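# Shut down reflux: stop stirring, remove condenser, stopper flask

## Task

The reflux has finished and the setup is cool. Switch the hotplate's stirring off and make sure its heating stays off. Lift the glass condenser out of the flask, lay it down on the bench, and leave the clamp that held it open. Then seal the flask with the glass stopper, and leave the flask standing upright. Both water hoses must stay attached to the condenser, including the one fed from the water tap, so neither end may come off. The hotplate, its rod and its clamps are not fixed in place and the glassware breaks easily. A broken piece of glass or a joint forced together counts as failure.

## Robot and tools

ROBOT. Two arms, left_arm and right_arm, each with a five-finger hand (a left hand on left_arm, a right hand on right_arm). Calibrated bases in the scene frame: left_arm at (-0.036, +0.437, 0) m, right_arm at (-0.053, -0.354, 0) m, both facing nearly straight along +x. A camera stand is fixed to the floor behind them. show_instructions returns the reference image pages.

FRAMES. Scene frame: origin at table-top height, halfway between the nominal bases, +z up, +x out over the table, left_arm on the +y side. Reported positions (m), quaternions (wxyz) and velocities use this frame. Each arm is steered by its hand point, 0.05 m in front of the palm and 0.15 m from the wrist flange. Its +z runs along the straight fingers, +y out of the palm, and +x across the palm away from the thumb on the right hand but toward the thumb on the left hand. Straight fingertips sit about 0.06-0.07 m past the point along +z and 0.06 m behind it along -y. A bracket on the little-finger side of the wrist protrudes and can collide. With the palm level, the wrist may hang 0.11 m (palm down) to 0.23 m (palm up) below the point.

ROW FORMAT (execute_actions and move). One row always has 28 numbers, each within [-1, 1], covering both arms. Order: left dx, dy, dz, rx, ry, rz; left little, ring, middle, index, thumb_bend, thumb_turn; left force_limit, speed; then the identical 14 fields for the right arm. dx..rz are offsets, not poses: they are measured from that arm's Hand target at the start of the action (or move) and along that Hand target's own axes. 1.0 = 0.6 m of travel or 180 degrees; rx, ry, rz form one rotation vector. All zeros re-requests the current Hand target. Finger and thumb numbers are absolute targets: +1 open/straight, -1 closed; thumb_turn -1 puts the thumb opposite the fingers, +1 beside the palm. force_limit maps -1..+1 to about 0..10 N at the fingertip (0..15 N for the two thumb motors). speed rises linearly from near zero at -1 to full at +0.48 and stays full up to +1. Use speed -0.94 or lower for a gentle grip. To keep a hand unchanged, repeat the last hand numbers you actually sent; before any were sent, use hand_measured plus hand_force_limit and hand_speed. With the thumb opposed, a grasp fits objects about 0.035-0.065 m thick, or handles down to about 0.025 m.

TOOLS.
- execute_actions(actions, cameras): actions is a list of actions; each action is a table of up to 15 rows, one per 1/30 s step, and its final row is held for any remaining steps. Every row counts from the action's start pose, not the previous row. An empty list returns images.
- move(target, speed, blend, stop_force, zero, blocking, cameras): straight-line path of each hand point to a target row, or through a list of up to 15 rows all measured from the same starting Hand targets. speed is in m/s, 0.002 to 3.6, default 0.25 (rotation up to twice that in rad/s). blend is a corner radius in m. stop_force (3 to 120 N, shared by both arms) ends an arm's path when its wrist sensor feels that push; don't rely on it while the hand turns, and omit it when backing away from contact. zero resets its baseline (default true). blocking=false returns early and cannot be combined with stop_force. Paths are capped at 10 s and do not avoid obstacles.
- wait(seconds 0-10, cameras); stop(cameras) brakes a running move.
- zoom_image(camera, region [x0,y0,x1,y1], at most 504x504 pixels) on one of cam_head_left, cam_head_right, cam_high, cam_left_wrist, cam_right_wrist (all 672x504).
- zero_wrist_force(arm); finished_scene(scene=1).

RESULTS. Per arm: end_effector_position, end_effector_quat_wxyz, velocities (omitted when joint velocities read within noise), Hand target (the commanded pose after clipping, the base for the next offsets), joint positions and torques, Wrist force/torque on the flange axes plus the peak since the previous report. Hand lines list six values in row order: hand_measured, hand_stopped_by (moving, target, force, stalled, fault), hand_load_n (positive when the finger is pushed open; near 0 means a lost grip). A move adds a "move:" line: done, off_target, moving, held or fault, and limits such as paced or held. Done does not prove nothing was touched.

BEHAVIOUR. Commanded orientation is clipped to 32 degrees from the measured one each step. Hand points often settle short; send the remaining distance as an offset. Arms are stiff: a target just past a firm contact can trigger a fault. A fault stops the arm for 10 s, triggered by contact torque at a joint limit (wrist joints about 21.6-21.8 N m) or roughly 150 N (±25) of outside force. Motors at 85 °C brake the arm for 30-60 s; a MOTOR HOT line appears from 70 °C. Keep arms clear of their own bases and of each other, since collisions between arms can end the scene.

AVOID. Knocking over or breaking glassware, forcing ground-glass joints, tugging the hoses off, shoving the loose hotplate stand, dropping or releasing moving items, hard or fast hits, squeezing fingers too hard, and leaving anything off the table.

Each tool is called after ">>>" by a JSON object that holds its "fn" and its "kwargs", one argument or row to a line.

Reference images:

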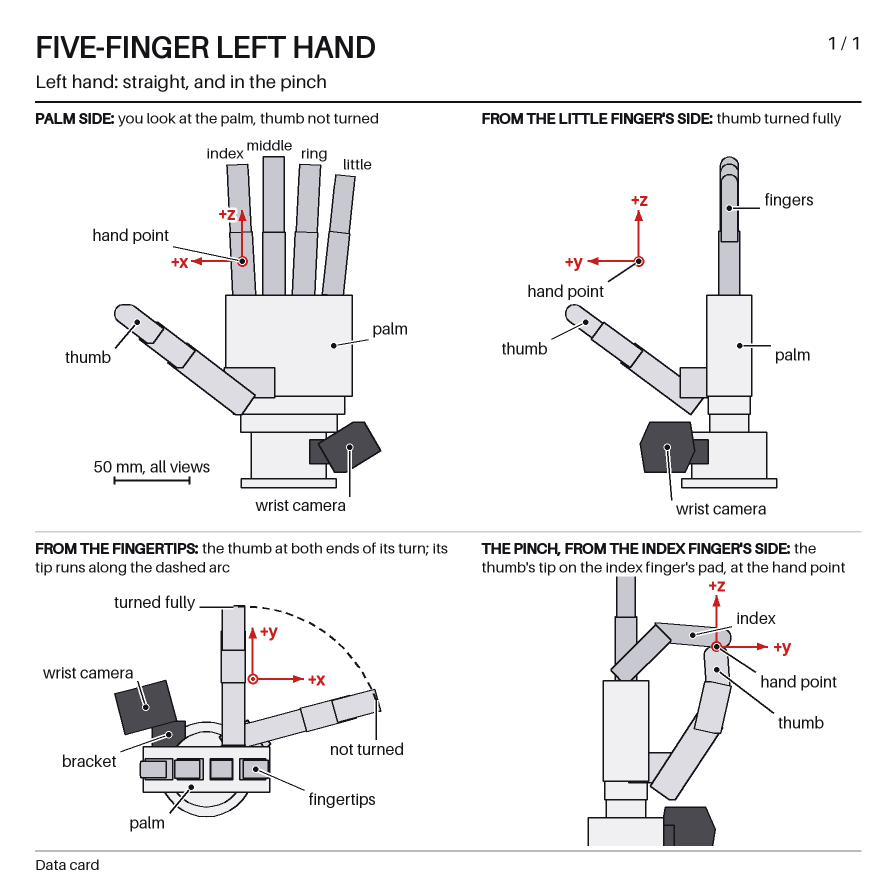

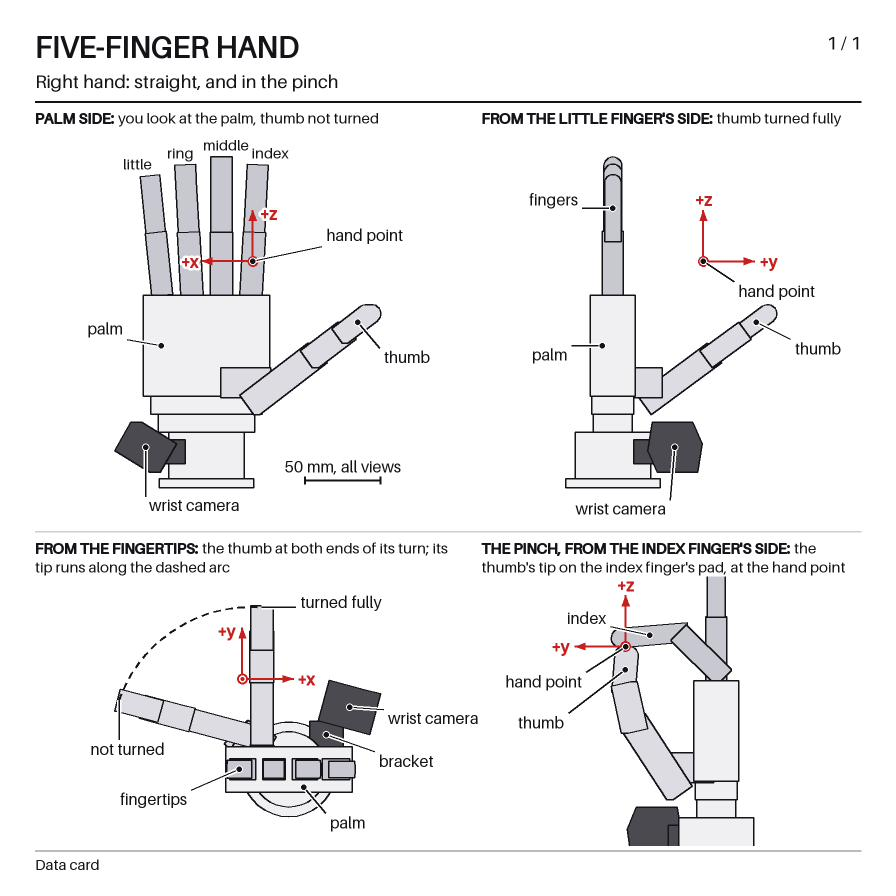

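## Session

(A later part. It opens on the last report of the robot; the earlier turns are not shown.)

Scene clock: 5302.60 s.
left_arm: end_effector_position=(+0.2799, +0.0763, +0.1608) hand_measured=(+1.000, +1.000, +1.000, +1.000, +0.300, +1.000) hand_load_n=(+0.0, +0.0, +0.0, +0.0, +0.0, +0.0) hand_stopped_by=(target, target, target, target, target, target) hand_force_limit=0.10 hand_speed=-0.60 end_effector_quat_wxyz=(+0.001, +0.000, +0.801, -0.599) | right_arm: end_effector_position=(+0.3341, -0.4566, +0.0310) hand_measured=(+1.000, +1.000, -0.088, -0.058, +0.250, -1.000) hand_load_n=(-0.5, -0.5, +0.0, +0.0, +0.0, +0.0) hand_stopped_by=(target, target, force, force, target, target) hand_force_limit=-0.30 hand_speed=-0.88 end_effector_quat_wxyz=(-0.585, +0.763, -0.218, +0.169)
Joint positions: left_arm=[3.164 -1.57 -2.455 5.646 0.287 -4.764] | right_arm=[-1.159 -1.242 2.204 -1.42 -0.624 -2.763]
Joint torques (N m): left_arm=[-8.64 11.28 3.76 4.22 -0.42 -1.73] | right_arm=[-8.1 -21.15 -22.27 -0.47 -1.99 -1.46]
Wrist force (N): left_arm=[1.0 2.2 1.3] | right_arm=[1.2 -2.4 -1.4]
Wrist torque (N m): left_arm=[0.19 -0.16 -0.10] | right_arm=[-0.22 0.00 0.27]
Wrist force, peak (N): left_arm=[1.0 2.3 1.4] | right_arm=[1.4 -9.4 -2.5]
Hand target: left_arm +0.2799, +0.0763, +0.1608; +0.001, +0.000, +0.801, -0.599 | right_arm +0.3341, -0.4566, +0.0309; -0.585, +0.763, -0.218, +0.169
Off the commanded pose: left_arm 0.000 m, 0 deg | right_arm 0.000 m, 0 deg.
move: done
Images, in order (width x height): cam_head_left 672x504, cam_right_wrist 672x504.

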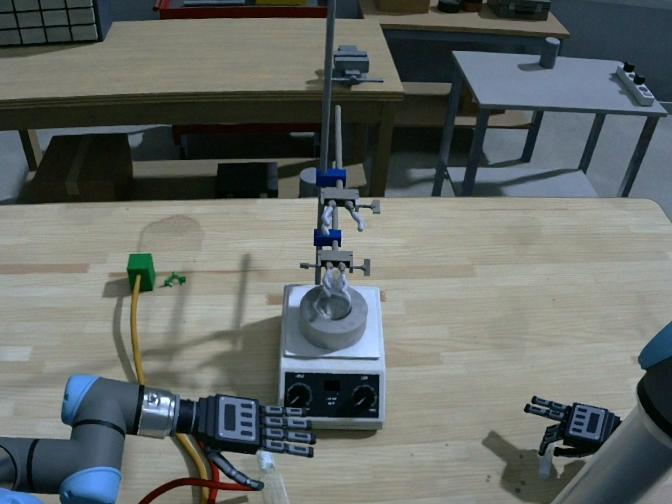

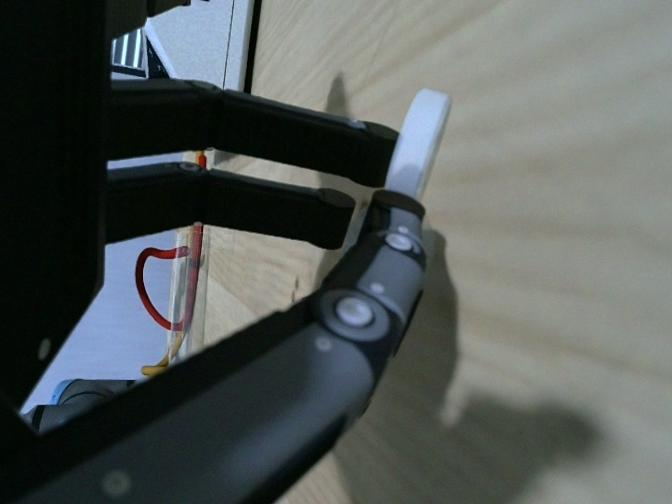

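>>> {"fn": "move", "kwargs": {
  "target": [
    [0,0,0,0,0,0,1,1,1,1,0.3,1,0.1,-0.6,0,0.0022,-0.0081,0,0,0,1,1,0.2,0.2,0.25,-1,-0.3,-0.88],
    [0,0,0,0,0,0,1,1,1,1,0.3,1,0.1,-0.6,0,0.0183,-0.0037,0,0,0,1,1,0.2,0.2,0.25,-1,-0.3,-0.88]
  ],
  "speed": 0.02,
  "stop_force": 4,
  "cameras": ["cam_right_wrist", "cam_head_left"]
}}

>>> {"fn": "zoom_image", "kwargs": {
  "camera": "cam_head_left",
  "region": [520, 420, 580, 480]
}}

>>> {"fn": "zoom_image", "kwargs": {
  "camera": "cam_right_wrist",
  "region": [240, 60, 480, 300]
}}

Scene clock: 5324.43 s.
left_arm: end_effector_position=(+0.2799, +0.0763, +0.1608) hand_measured=(+1.000, +1.000, +1.000, +1.000, +0.300, +1.000) hand_load_n=(+0.0, +0.0, +0.0, +0.0, +0.0, -0.5) hand_stopped_by=(target, target, target, target, target, target) hand_force_limit=0.10 hand_speed=-0.60 end_effector_quat_wxyz=(+0.001, +0.000, +0.801, -0.599) | right_arm: end_effector_position=(+0.3314, -0.4608, +0.0208) hand_measured=(+1.000, +1.000, +0.200, +0.200, +0.250, -1.000) hand_load_n=(+0.0, +0.0, -0.5, +0.0, +0.0, +0.0) hand_stopped_by=(target, target, target, target, target, target) hand_force_limit=-0.30 hand_speed=-0.88 end_effector_quat_wxyz=(-0.585, +0.763, -0.218, +0.169)
Joint positions: left_arm=[3.164 -1.57 -2.455 5.646 0.287 -4.764] | right_arm=[-1.169 -1.215 2.204 -1.441 -0.633 -2.77]
Joint torques (N m): left_arm=[-9.82 11.96 3.14 4.05 -0.47 -1.88] | right_arm=[8.58 -34.7 -23.83 1.7 3.08 0.89]
Wrist force (N): left_arm=[1.2 2.2 1.1] | right_arm=[1.1 -2.2 -1.5]
Wrist torque (N m): left_arm=[0.20 -0.19 -0.09] | right_arm=[-0.20 0.03 0.28]
Wrist force, peak (N): left_arm=[1.1 2.4 1.4] | right_arm=[1.2 -2.5 -2.0]
Hand target: left_arm +0.2799, +0.0763, +0.1608; +0.001, +0.000, +0.801, -0.599 | right_arm +0.3314, -0.4608, +0.0208; -0.585, +0.763, -0.218, +0.169
Off the commanded pose: left_arm 0.000 m, 0 deg | right_arm 0.000 m, 0 deg.
move: done
Images, in order (width x height): cam_head_left 672x504, cam_right_wrist 672x504.

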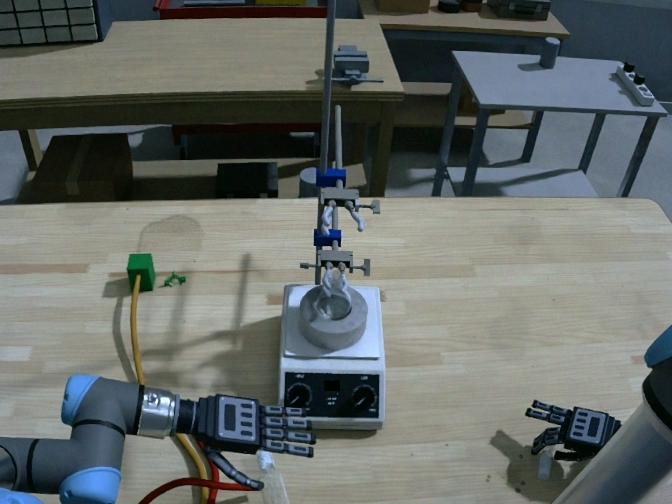

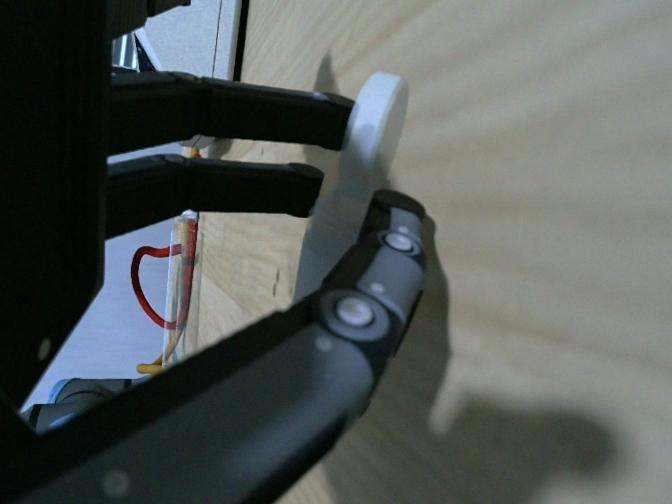

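Scaled by 8.400 from the camera's 672x504 image, which has a finer 960x720 frame.

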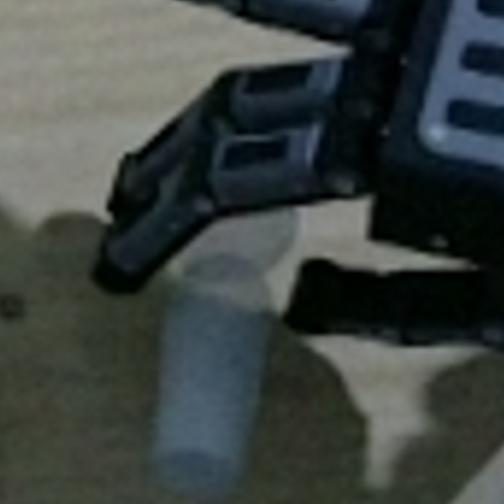

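Scaled by 2.100 from the camera's 672x504 image, which has a finer 960x720 frame.

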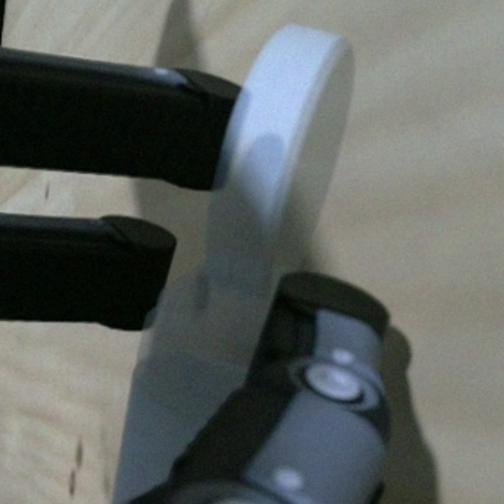

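>>> {"fn": "move", "kwargs": {
  "target": [0,0,0,0,0,0,1,1,1,1,0.3,1,0.1,-0.6,0.0105,0.0005,-0.0019,0,-0.0322,-0.0086,1,1,0.2,0.2,0.25,-1,-0.3,-0.88],
  "speed": 0.02,
  "stop_force": 4,
  "cameras": ["cam_right_wrist", "cam_head_left"]
}}

>>> {"fn": "zoom_image", "kwargs": {
  "camera": "cam_head_left",
  "region": [520, 420, 580, 480]
}}

Scene clock: 5350.97 s.
left_arm: end_effector_position=(+0.2799, +0.0763, +0.1608) hand_measured=(+1.000, +1.000, +1.000, +1.000, +0.300, +1.000) hand_load_n=(+0.0, +0.0, +0.0, +0.0, +0.0, -0.5) hand_stopped_by=(target, target, target, target, target, target) hand_force_limit=0.10 hand_speed=-0.60 end_effector_quat_wxyz=(+0.001, +0.000, +0.801, -0.599) | right_arm: end_effector_position=(+0.3361, -0.4652, +0.0209) hand_measured=(+1.000, +1.000, +0.200, +0.200, +0.250, -1.000) hand_load_n=(+0.0, +0.0, -0.5, +0.0, +0.0, +0.0) hand_stopped_by=(target, target, target, target, target, target) hand_force_limit=-0.30 hand_speed=-0.88 end_effector_quat_wxyz=(-0.593, +0.773, -0.178, +0.138)
Joint positions: left_arm=[3.164 -1.57 -2.455 5.646 0.287 -4.764] | right_arm=[-1.125 -1.167 2.115 -1.367 -0.688 -2.812]
Joint torques (N m): left_arm=[-9.23 11.66 3.9 3.97 -0.39 -1.67] | right_arm=[-8.13 -36.02 -2.56 -1.28 3.31 1.35]
Wrist force (N): left_arm=[1.1 2.2 1.3] | right_arm=[0.9 -2.1 -1.4]
Wrist torque (N m): left_arm=[0.19 -0.18 -0.09] | right_arm=[-0.20 0.03 0.37]
Wrist force, peak (N): left_arm=[1.2 2.4 1.3] | right_arm=[1.2 -2.6 -1.8]
Hand target: left_arm +0.2799, +0.0763, +0.1608; +0.001, +0.000, +0.801, -0.599 | right_arm +0.3361, -0.4652, +0.0209; -0.593, +0.773, -0.178, +0.138
Off the commanded pose: left_arm 0.000 m, 0 deg | right_arm 0.000 m, 0 deg.
move: done
Images, in order (width x height): cam_head_left 672x504, cam_right_wrist 672x504.

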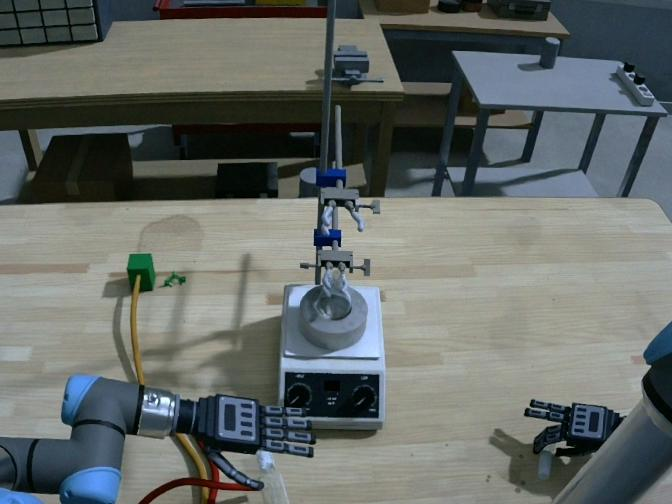

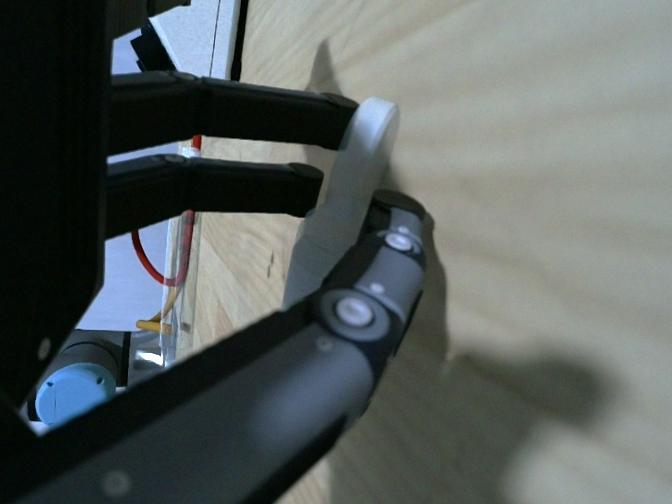

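Scaled by 8.400 from the camera's 672x504 image, which has a finer 960x720 frame.

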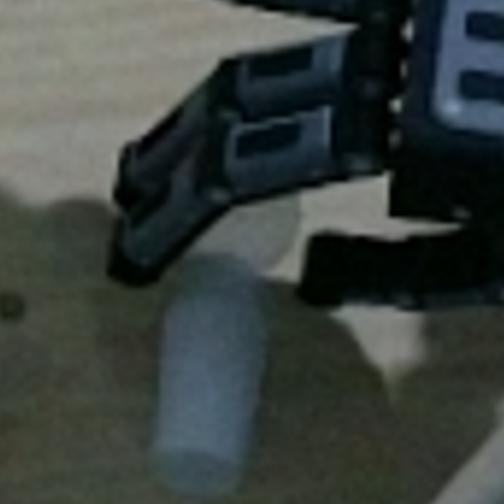

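>>> {"fn": "move", "kwargs": {
  "target": [0,0,0,0,0,0,1,1,1,1,0.3,1,0.1,-0.6,0,0,0,0,0,0,1,1,-0.25,-0.25,0.25,-1,-0.6,-0.88],
  "cameras": ["cam_right_wrist", "cam_head_left"]
}}

>>> {"fn": "zoom_image", "kwargs": {
  "camera": "cam_head_left",
  "region": [520, 420, 580, 480]
}}

>>> {"fn": "zoom_image", "kwargs": {
  "camera": "cam_right_wrist",
  "region": [240, 60, 480, 300]
}}

Scene clock: 5356.97 s.
left_arm: end_effector_position=(+0.2799, +0.0763, +0.1608) hand_measured=(+1.000, +1.000, +1.000, +1.000, +0.300, +1.000) hand_load_n=(+0.0, +0.0, +0.0, +0.0, +0.0, -0.5) hand_stopped_by=(target, target, target, target, target, target) hand_force_limit=0.10 hand_speed=-0.60 end_effector_quat_wxyz=(+0.001, +0.000, +0.801, -0.599) | right_arm: end_effector_position=(+0.3361, -0.4652, +0.0209) hand_measured=(+1.000, +1.000, -0.134, -0.056, +0.250, -1.000) hand_load_n=(+0.0, +0.0, +2.0, +1.0, +1.0, +0.0) hand_stopped_by=(target, target, force, force, target, target) hand_force_limit=-0.60 hand_speed=-0.88 end_effector_quat_wxyz=(-0.593, +0.773, -0.178, +0.138)
Joint positions: left_arm=[3.164 -1.57 -2.455 5.646 0.287 -4.764] | right_arm=[-1.125 -1.167 2.115 -1.367 -0.688 -2.812]
Joint torques (N m): left_arm=[-8.93 11.37 2.23 3.78 -0.46 -1.67] | right_arm=[-7.93 -34.81 -3.22 -1.05 2.56 1.38]
Wrist force (N): left_arm=[0.8 2.2 1.3] | right_arm=[0.9 -2.2 -1.7]
Wrist torque (N m): left_arm=[0.19 -0.13 -0.11] | right_arm=[-0.20 0.05 0.36]
Wrist force, peak (N): left_arm=[1.2 2.4 1.3] | right_arm=[1.3 -3.4 -1.6]
Hand target: left_arm +0.2799, +0.0763, +0.1608; +0.001, +0.000, +0.801, -0.599 | right_arm +0.3361, -0.4652, +0.0209; -0.593, +0.773, -0.178, +0.138
Off the commanded pose: left_arm 0.000 m, 0 deg | right_arm 0.000 m, 0 deg.
move: done
Images, in order (width x height): cam_head_left 672x504, cam_right_wrist 672x504.

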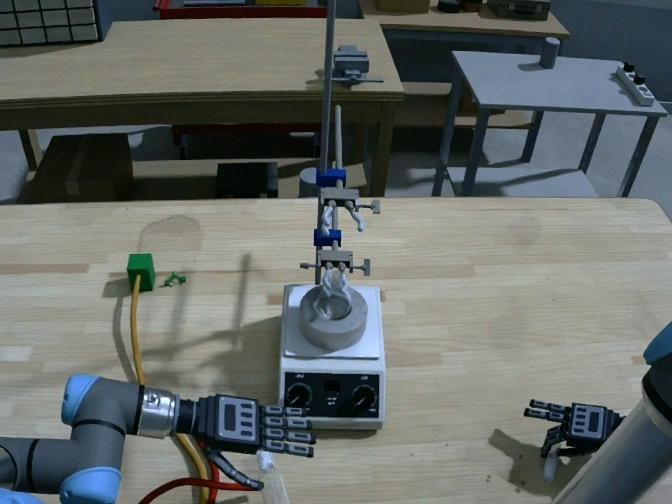

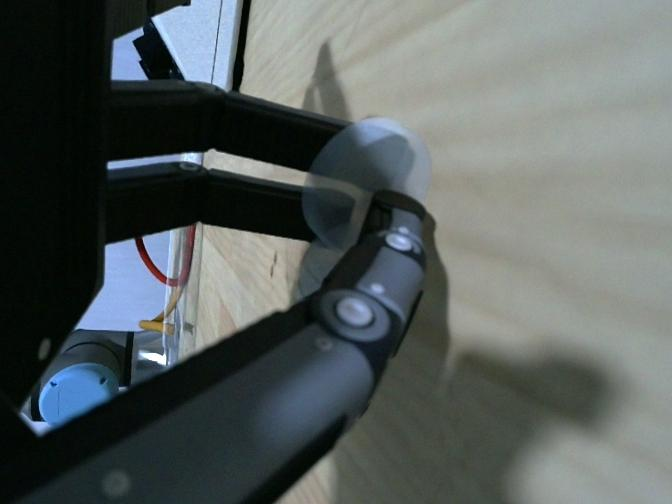

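Scaled by 8.400 from the camera's 672x504 image, which has a finer 960x720 frame.

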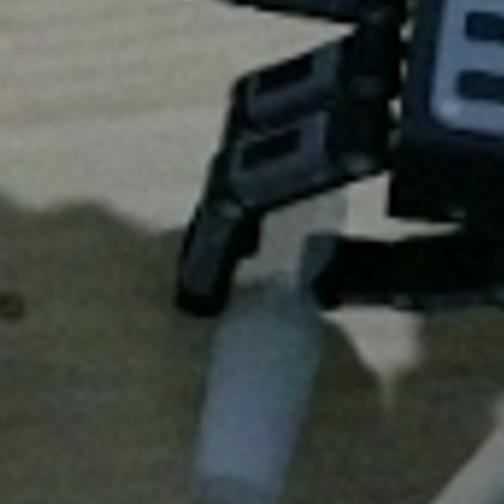

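Scaled by 2.100 from the camera's 672x504 image, which has a finer 960x720 frame.

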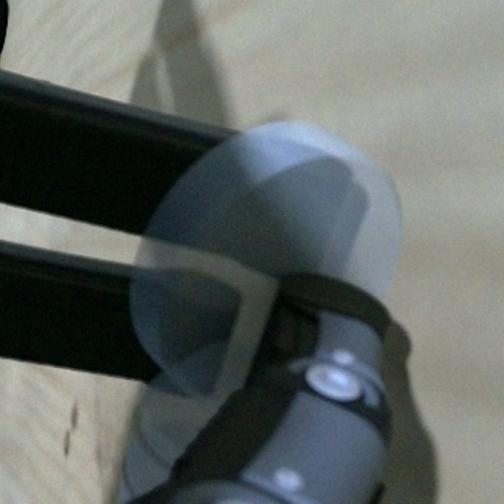

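>>> {"fn": "move", "kwargs": {
  "target": [0,0,0,0,0,0,1,1,1,1,0.3,1,0.1,-0.6,0,0,0,0,0,0,1,1,-0.4,-0.25,0.25,-1,-0.2,-0.88]
}}

>>> {"fn": "move", "kwargs": {
  "target": [0,0,0,0,0,0,1,1,1,1,0.3,1,0.1,-0.6,0,-0.0080,-0.0022,0,0,0,1,1,-0.4,-0.25,0.25,-1,-0.2,-0.88],
  "speed": 0.02,
  "cameras": ["cam_right_wrist", "cam_head_left"]
}}

>>> {"fn": "zoom_image", "kwargs": {
  "camera": "cam_right_wrist",
  "region": [240, 60, 480, 300]
}}

Scene clock: 5381.73 s.
left_arm: end_effector_position=(+0.2799, +0.0763, +0.1608) hand_measured=(+1.000, +1.000, +1.000, +1.000, +0.300, +1.000) hand_load_n=(+0.0, +0.0, +0.0, +0.0, +0.0, +0.0) hand_stopped_by=(target, target, target, target, target, target) hand_force_limit=0.10 hand_speed=-0.60 end_effector_quat_wxyz=(+0.001, +0.000, +0.801, -0.599) | right_arm: end_effector_position=(+0.3361, -0.4652, +0.0209) hand_measured=(+1.000, +1.000, -0.154, -0.056, +0.250, -1.000) hand_load_n=(+0.0, +0.0, +4.0, +0.0, +1.5, +0.0) hand_stopped_by=(target, target, force, force, target, target) hand_force_limit=-0.20 hand_speed=-0.88 end_effector_quat_wxyz=(-0.593, +0.773, -0.178, +0.138)
Joint positions: left_arm=[3.164 -1.57 -2.455 5.646 0.287 -4.764] | right_arm=[-1.125 -1.167 2.115 -1.367 -0.688 -2.812]
Joint torques (N m): left_arm=[-10.32 11.38 2.75 3.93 -0.46 -1.69] | right_arm=[-6.94 -29.97 -7.11 -1.12 -0.4 1.37]
Wrist force (N): left_arm=[1.0 2.3 1.2] | right_arm=[0.9 -2.1 -1.8]
Wrist torque (N m): left_arm=[0.22 -0.16 -0.11] | right_arm=[-0.19 0.05 0.37]
Wrist force, peak (N): left_arm=[1.2 2.3 1.3] | right_arm=[0.9 -2.4 -1.8]
Hand target: left_arm +0.2799, +0.0763, +0.1608; +0.001, +0.000, +0.801, -0.599 | right_arm +0.3361, -0.4652, +0.0209; -0.593, +0.773, -0.178, +0.138
Off the commanded pose: left_arm 0.000 m, 0 deg | right_arm 0.000 m, 0 deg.
move: done

Scene clock: 5382.43 s.
left_arm: end_effector_position=(+0.2799, +0.0763, +0.1608) hand_measured=(+1.000, +1.000, +1.000, +1.000, +0.300, +1.000) hand_load_n=(+0.0, +0.0, +0.0, +0.0, +0.0, +0.0) hand_stopped_by=(target, target, target, target, target, target) hand_force_limit=0.10 hand_speed=-0.60 end_effector_quat_wxyz=(+0.001, +0.000, +0.801, -0.599) | right_arm: end_effector_position=(+0.3361, -0.4652, +0.0260) hand_measured=(+1.000, +1.000, -0.154, -0.056, +0.250, -1.000) hand_load_n=(+0.0, +0.0, +4.0, +0.5, +1.5, +0.5) hand_stopped_by=(target, target, force, force, target, target) hand_force_limit=-0.20 hand_speed=-0.88 end_effector_quat_wxyz=(-0.593, +0.773, -0.178, +0.138)
Joint positions: left_arm=[3.164 -1.57 -2.455 5.646 0.287 -4.764] | right_arm=[-1.125 -1.178 2.112 -1.353 -0.688 -2.812]
Joint torques (N m): left_arm=[-9.66 11.47 2.69 4.04 -0.55 -1.75] | right_arm=[-8.43 -18.78 -21.72 -1.19 -2 -0.2]
Wrist force (N): left_arm=[1.1 2.2 1.3] | right_arm=[0.9 -1.5 -1.5]
Wrist torque (N m): left_arm=[0.20 -0.18 -0.09] | right_arm=[-0.15 0.03 0.38]
Wrist force, peak (N): left_arm=[1.1 2.3 1.2] | right_arm=[1.4 -2.3 -1.6]
Hand target: left_arm +0.2799, +0.0763, +0.1608; +0.001, +0.000, +0.801, -0.599 | right_arm +0.3361, -0.4652, +0.0258; -0.593, +0.773, -0.178, +0.138
Off the commanded pose: left_arm 0.000 m, 0 deg | right_arm 0.000 m, 0 deg.
move: done
Images, in order (width x height): cam_head_left 672x504, cam_right_wrist 672x504.

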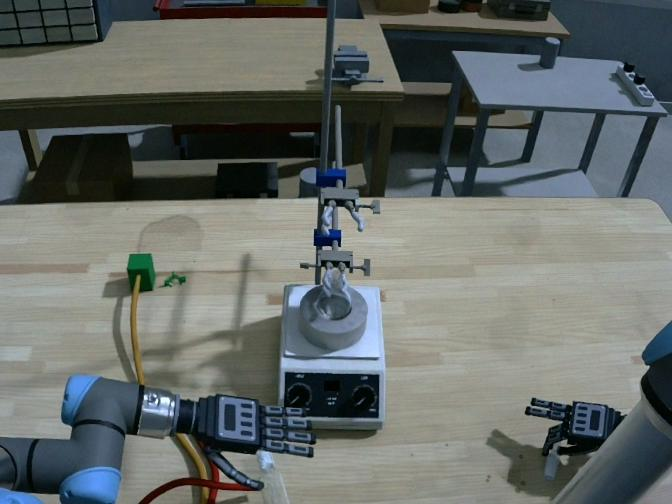

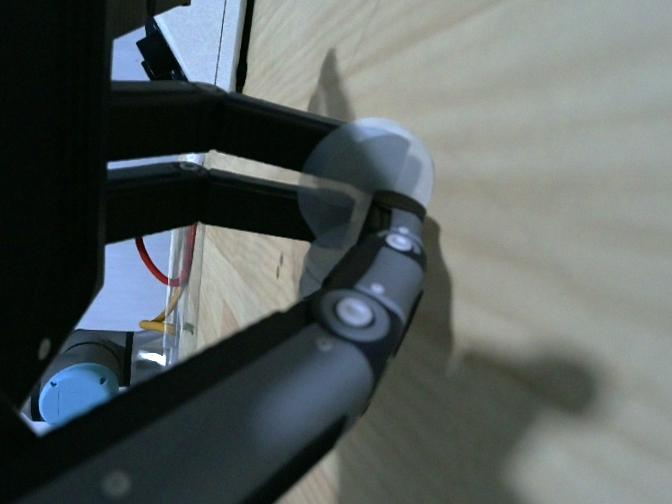

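Scaled by 2.100 from the camera's 672x504 image, which has a finer 960x720 frame.

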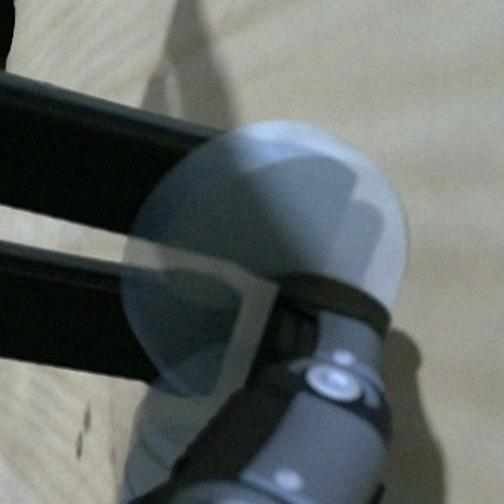

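>>> {"fn": "move", "kwargs": {
  "target": [
    [0,0,0,0,0,0,1,1,1,1,0.3,1,0.1,-0.6,0,-0.161,-0.0431,0,0,0,1,1,-0.4,-0.25,0.25,-1,-0.2,-0.88],
    [0,0,0,0,0,0,1,1,1,1,0.3,1,0.1,-0.6,0.0335,-0.4058,0.0718,0.1089,0.0220,-0.5028,1,1,-0.4,-0.25,0.25,-1,-0.2,-0.88]
  ],
  "speed": 0.12,
  "blend": 0.02,
  "cameras": ["all"]
}}

>>> {"fn": "zoom_image", "kwargs": {
  "camera": "cam_right_wrist",
  "region": [240, 60, 480, 300]
}}

Scene clock: 5424.53 s.
left_arm: end_effector_position=(+0.2799, +0.0763, +0.1608) hand_measured=(+1.000, +1.000, +1.000, +1.000, +0.300, +1.000) hand_load_n=(+0.0, +0.0, +0.0, +0.0, +0.0, +0.0) hand_stopped_by=(target, target, target, target, target, target) hand_force_limit=0.10 hand_speed=-0.60 end_effector_quat_wxyz=(+0.001, +0.000, +0.801, -0.599) | right_arm: end_effector_position=(+0.3997, -0.3798, +0.2499) hand_measured=(+1.000, +1.000, -0.154, -0.056, +0.250, -1.000) hand_load_n=(+0.0, +0.0, +4.0, +0.5, +1.0, +0.5) hand_stopped_by=(target, target, force, force, target, target) hand_force_limit=-0.20 hand_speed=-0.88 end_effector_quat_wxyz=(-0.425, +0.564, +0.426, +0.565)
Joint positions: left_arm=[3.164 -1.57 -2.455 5.646 0.287 -4.764] | right_arm=[-1.012 -1.445 1.992 -0.546 -0.706 -4.714]
Joint torques (N m): left_arm=[-8.47 11.41 2.51 3.77 -0.55 -1.56] | right_arm=[-8.5 -24.97 -8.46 -0.18 0.16 -1.47]
Wrist force (N): left_arm=[1.2 2.2 1.2] | right_arm=[2.6 -1.1 -1.3]
Wrist torque (N m): left_arm=[0.20 -0.20 -0.09] | right_arm=[-0.11 -0.22 0.37]
Wrist force, peak (N): left_arm=[1.1 2.5 1.3] | right_arm=[2.8 -1.4 -1.7]
Hand target: left_arm +0.2799, +0.0763, +0.1608; +0.001, +0.000, +0.801, -0.599 | right_arm +0.3997, -0.3799, +0.2499; -0.425, +0.564, +0.426, +0.565
Off the commanded pose: left_arm 0.000 m, 0 deg | right_arm 0.000 m, 0 deg.
move: done

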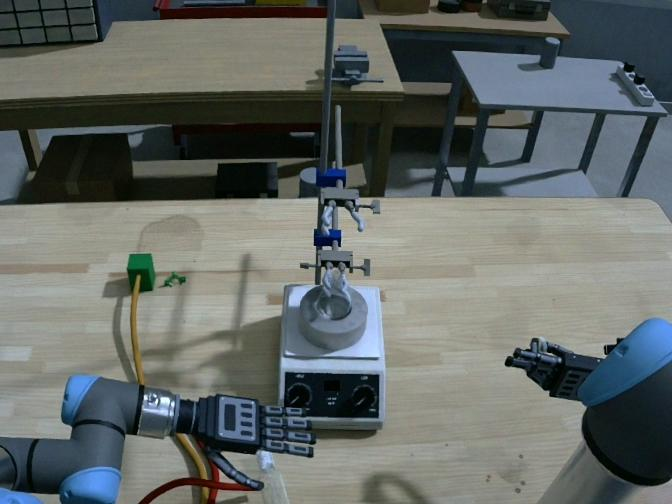

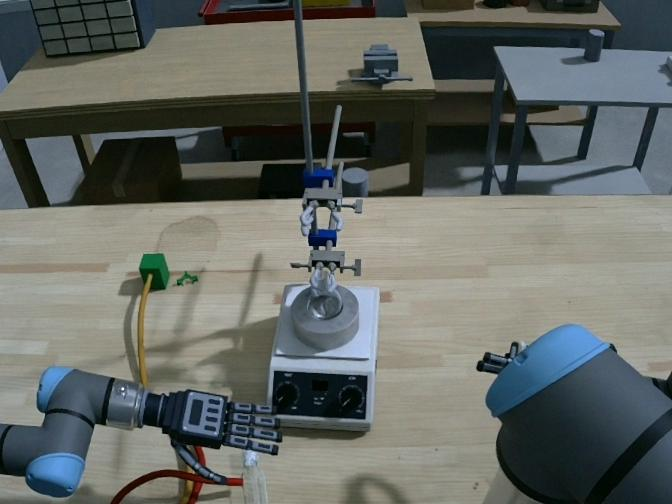

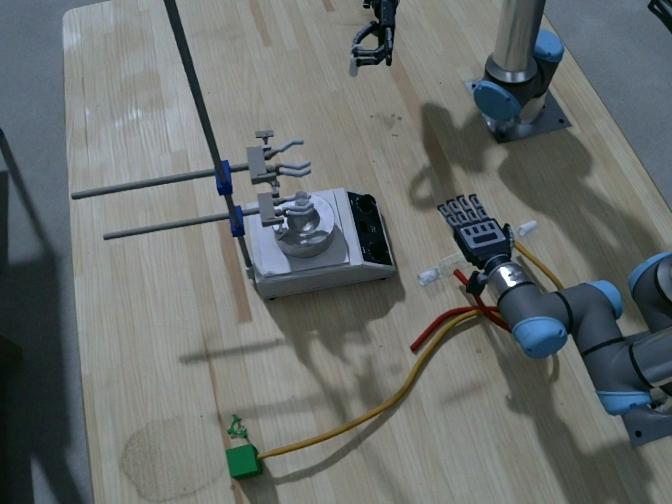

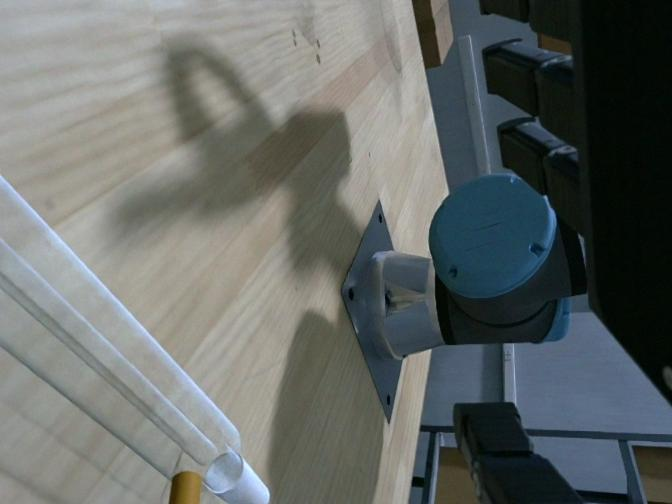

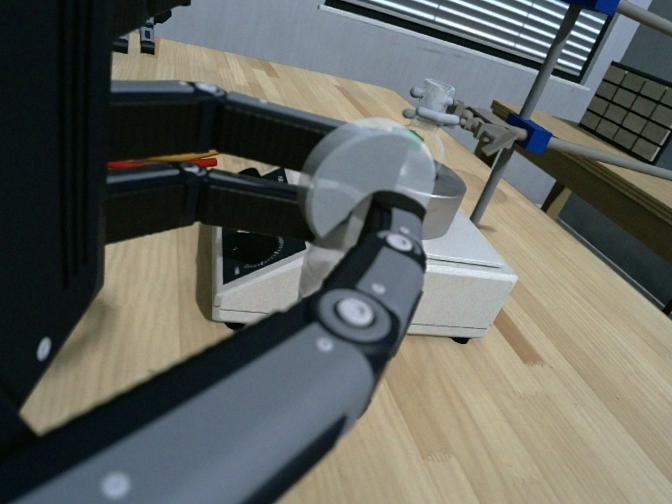

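Scaled by 2.100 from the camera's 672x504 image, which has a finer 960x720 frame.

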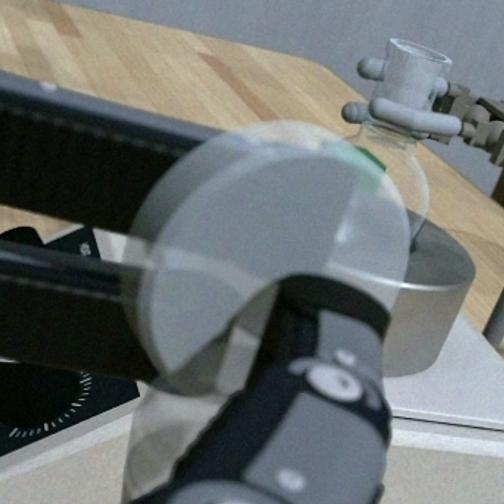

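>>> {"fn": "zoom_image", "kwargs": {
  "camera": "cam_high",
  "region": [335, 10, 415, 90]
}}

>>> {"fn": "zoom_image", "kwargs": {
  "camera": "cam_head_left",
  "region": [490, 320, 610, 420]
}}

>>> {"fn": "zoom_image", "kwargs": {
  "camera": "cam_right_wrist",
  "region": [280, 200, 400, 320]
}}

Scaled by 6.300 from the camera's 672x504 image, which has a finer 960x720 frame.

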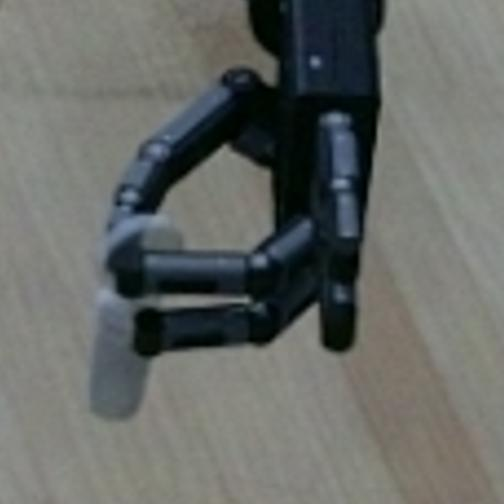

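Scaled by 4.200 from the camera's 672x504 image, which has a finer 960x720 frame.

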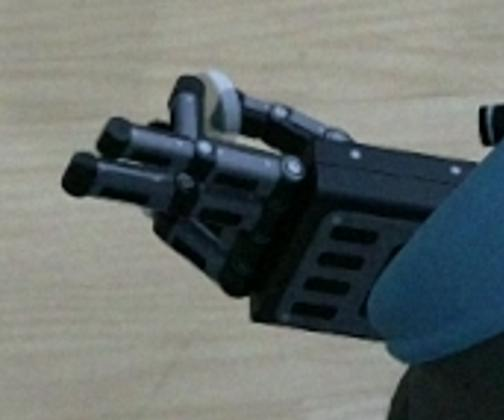

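Scaled by 4.200 from the camera's 672x504 image, which has a finer 960x720 frame.

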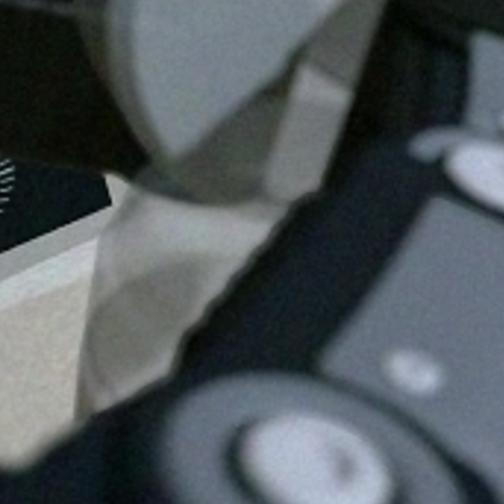

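>>> {"fn": "zoom_image", "kwargs": {
  "camera": "cam_high",
  "region": [400, 180, 580, 360]
}}

>>> {"fn": "zoom_image", "kwargs": {
  "camera": "cam_head_left",
  "region": [130, 370, 330, 504]
}}

Scaled by 2.800 from the camera's 672x504 image, which has a finer 960x720 frame.

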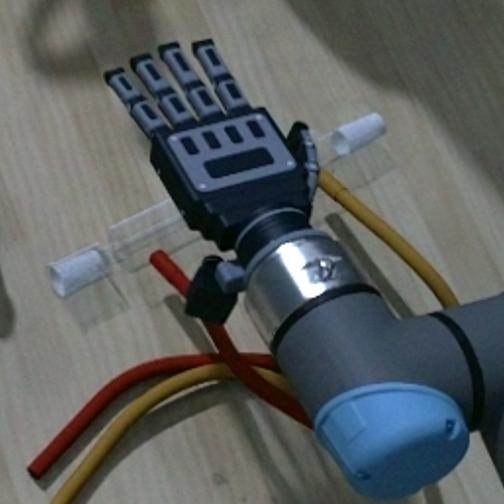

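Scaled by 2.520 from the camera's 672x504 image, which has a finer 960x720 frame.

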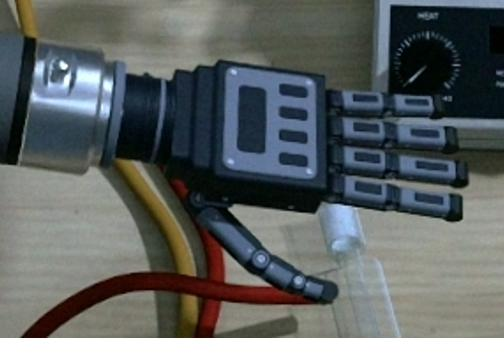

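>>> {"fn": "move", "kwargs": {
  "target": [0,-0.3523,-0.1012,0,0,0,1,1,1,1,0.3,1,0.1,-0.6,0,0,0,0,0,0,1,1,-0.4,-0.25,0.25,-1,-0.2,-0.88],
  "speed": 0.12,
  "cameras": ["cam_head_left", "cam_high", "cam_left_wrist"]
}}

Scene clock: 5484.60 s.
left_arm: end_effector_position=(+0.2797, +0.0747, +0.3807) hand_measured=(+1.000, +1.000, +1.000, +1.000, +0.300, +1.000) hand_load_n=(+0.0, +0.0, +0.0, +0.0, +0.0, +0.0) hand_stopped_by=(target, target, target, target, target, target) hand_force_limit=0.10 hand_speed=-0.60 end_effector_quat_wxyz=(+0.001, +0.000, +0.801, -0.599) | right_arm: end_effector_position=(+0.3997, -0.3799, +0.2499) hand_measured=(+1.000, +1.000, -0.154, -0.056, +0.250, -1.000) hand_load_n=(+0.0, +0.0, +4.0, +0.5, +1.0, +0.5) hand_stopped_by=(target, target, force, force, target, target) hand_force_limit=-0.20 hand_speed=-0.88 end_effector_quat_wxyz=(-0.425, +0.564, +0.426, +0.565)
Joint positions: left_arm=[3.16 -1.239 -2.06 4.937 0.288 -4.781] | right_arm=[-1.012 -1.446 1.992 -0.546 -0.706 -4.714]
Joint torques (N m): left_arm=[10.61 6.53 19.01 3.69 -3.53 -1.97] | right_arm=[-7.96 -29.47 -7.45 -0.59 2.61 0.46]
Wrist force (N): left_arm=[1.0 1.8 1.2] | right_arm=[2.0 -1.4 -1.6]
Wrist torque (N m): left_arm=[0.14 -0.18 -0.11] | right_arm=[-0.15 -0.12 0.32]
Wrist force, peak (N): left_arm=[1.1 3.6 1.4] | right_arm=[2.3 -1.6 -1.8]
Hand target: left_arm +0.2797, +0.0747, +0.3807; +0.001, +0.000, +0.801, -0.599 | right_arm +0.3997, -0.3799, +0.2499; -0.425, +0.564, +0.426, +0.565
Off the commanded pose: left_arm 0.000 m, 0 deg | right_arm 0.000 m, 0 deg.
move: done
Images, in order (width x height): cam_head_left 672x504, cam_high 672x504, cam_left_wrist 672x504.

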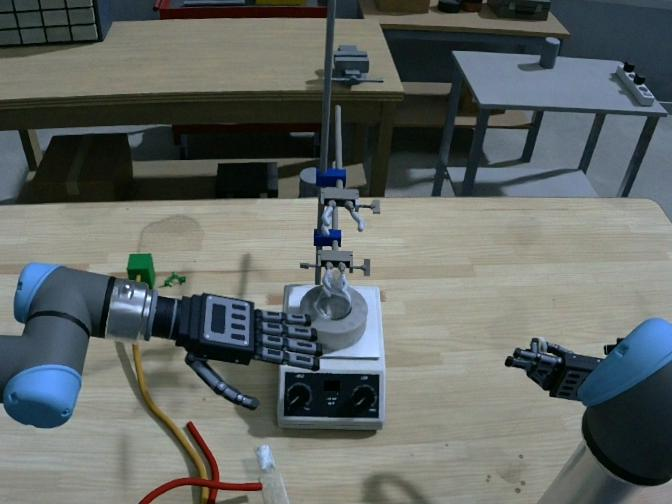

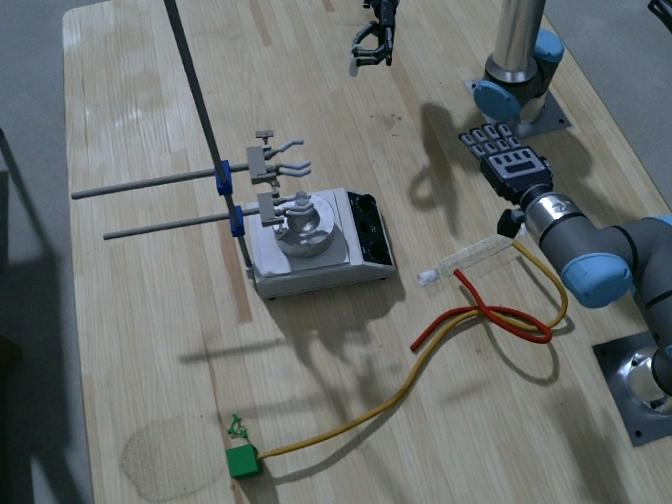

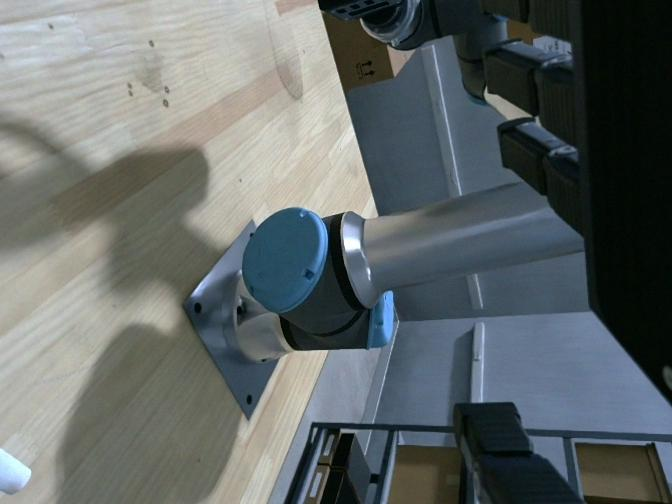

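>>> {"fn": "move", "kwargs": {
  "target": [-0.05,-0.0228,-0.0412,0,-0.1602,-0.046,1,1,1,1,0.3,1,0.1,-0.6,0,0,0,0,0,0,1,1,-0.4,-0.25,0.25,-1,-0.2,-0.88],
  "speed": 0.2
}}

Scene clock: 5522.63 s.
left_arm: end_effector_position=(+0.3096, +0.0945, +0.4007) hand_measured=(+1.000, +1.000, +1.000, +1.000, +0.300, +1.000) hand_load_n=(+0.0, -0.5, +0.0, +0.0, +0.0, +0.0) hand_stopped_by=(target, target, target, target, target, target) hand_force_limit=0.10 hand_speed=-0.60 end_effector_quat_wxyz=(+0.157, -0.207, +0.774, -0.578) | right_arm: end_effector_position=(+0.3997, -0.3799, +0.2499) hand_measured=(+1.000, +1.000, -0.154, -0.056, +0.250, -1.000) hand_load_n=(+0.0, +0.0, +3.5, +0.0, +1.0, +0.5) hand_stopped_by=(target, target, force, force, target, target) hand_force_limit=-0.20 hand_speed=-0.88 end_effector_quat_wxyz=(-0.425, +0.564, +0.426, +0.565)
Joint positions: left_arm=[3.173 -1.17 -2.258 6.043 0.596 -5.831] | right_arm=[-1.012 -1.446 1.992 -0.546 -0.706 -4.714]
Joint torques (N m): left_arm=[11.42 -0.19 38.8 2.97 1.22 -2.1] | right_arm=[-8.3 -29.02 -7.75 -0.54 2.5 1.38]
Wrist force (N): left_arm=[0.9 2.0 1.8] | right_arm=[2.0 -1.2 -1.5]
Wrist torque (N m): left_arm=[0.19 -0.13 -0.11] | right_arm=[-0.12 -0.14 0.34]
Wrist force, peak (N): left_arm=[1.1 2.4 1.4] | right_arm=[2.4 -1.4 -1.6]
Hand target: left_arm +0.3097, +0.0946, +0.4008; +0.157, -0.207, +0.773, -0.578 | right_arm +0.3997, -0.3799, +0.2499; -0.425, +0.564, +0.426, +0.565
Off the commanded pose: left_arm 0.000 m, 0 deg | right_arm 0.000 m, 0 deg.
move: done

>>> {"fn": "move", "kwargs": {
  "target": [-0.3582,-0.0718,0.0913,-0.1031,-0.1511,-0.0721,1,1,1,1,0.3,1,0.1,-0.6,0,0,0,0,0,0,1,1,-0.4,-0.25,0.25,-1,-0.2,-0.88],
  "speed": 0.15,
  "cameras": ["all"]
}}

Scene clock: 5592.43 s.
left_arm: end_effector_position=(+0.5279, +0.1462, +0.4276) hand_measured=(+1.000, +1.000, +1.000, +1.000, +0.300, +1.000) hand_load_n=(+0.0, +0.0, +0.0, +0.0, +0.0, +0.0) hand_stopped_by=(target, target, target, target, target, target) hand_force_limit=0.10 hand_speed=-0.60 end_effector_quat_wxyz=(+0.233, -0.443, +0.769, -0.397) | right_arm: end_effector_position=(+0.3997, -0.3799, +0.2499) hand_measured=(+1.000, +1.000, -0.154, -0.056, +0.250, -1.000) hand_load_n=(+0.5, +0.0, +3.5, +0.0, +1.0, +0.5) hand_stopped_by=(target, target, force, force, target, target) hand_force_limit=-0.20 hand_speed=-0.88 end_effector_quat_wxyz=(-0.425, +0.564, +0.426, +0.565)
Joint positions: left_arm=[3.07 -1.566 -1.691 5.743 1.239 -6.03] | right_arm=[-1.012 -1.446 1.992 -0.546 -0.706 -4.714]
Joint torques (N m): left_arm=[10.79 18.48 28.33 3.16 1.23 1.35] | right_arm=[-8.42 -28.25 -7.22 -0.57 2.59 1.27]
Wrist force (N): left_arm=[1.3 2.2 1.4] | right_arm=[2.2 -1.1 -1.3]
Wrist torque (N m): left_arm=[0.25 -0.15 -0.04] | right_arm=[-0.11 -0.16 0.34]
Wrist force, peak (N): left_arm=[1.2 2.5 1.6] | right_arm=[2.6 -1.4 -1.7]
Hand target: left_arm +0.5280, +0.1463, +0.4276; +0.233, -0.443, +0.769, -0.397 | right_arm +0.3997, -0.3799, +0.2499; -0.425, +0.564, +0.426, +0.565
Off the commanded pose: left_arm 0.000 m, 0 deg | right_arm 0.000 m, 0 deg.
move: done

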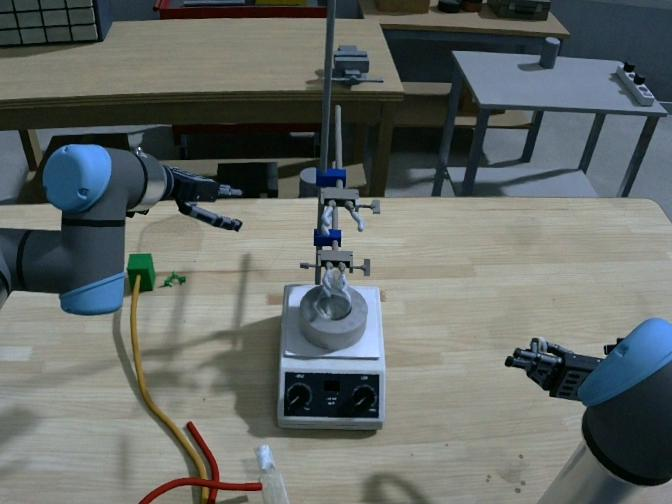

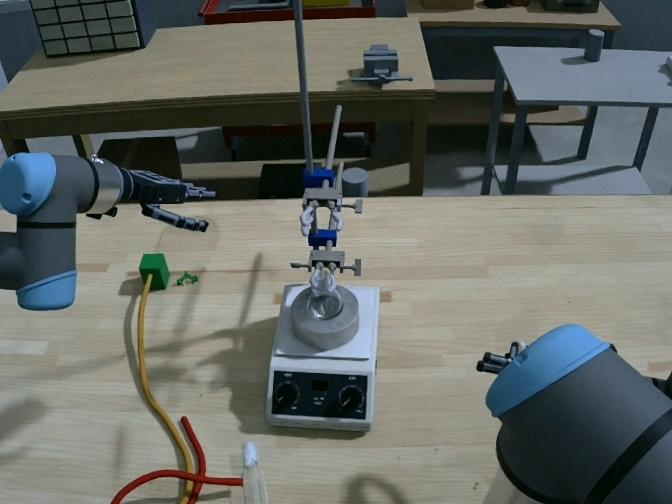

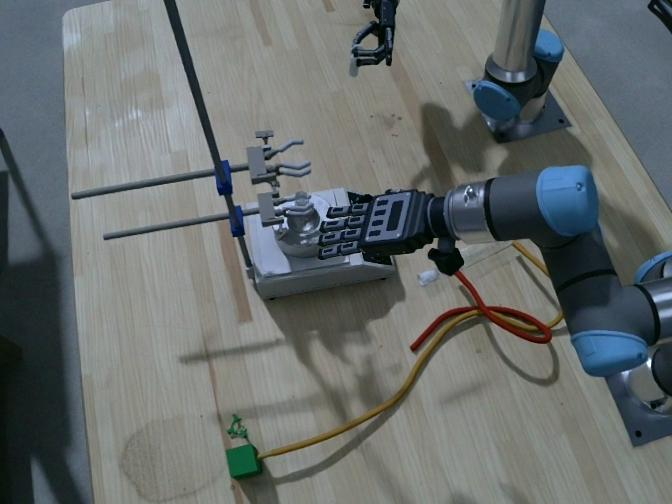

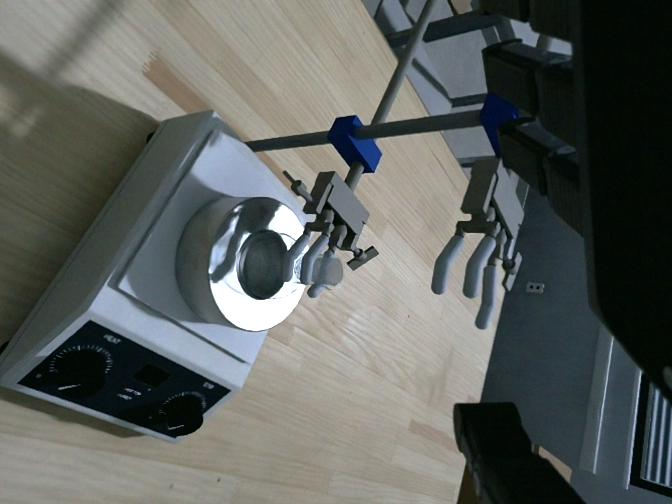

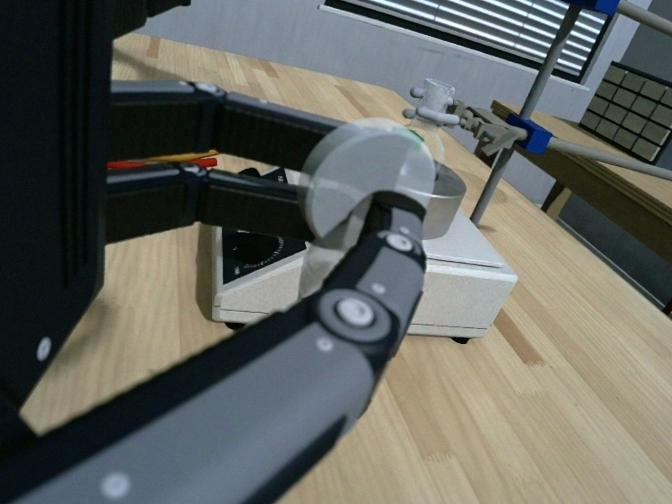

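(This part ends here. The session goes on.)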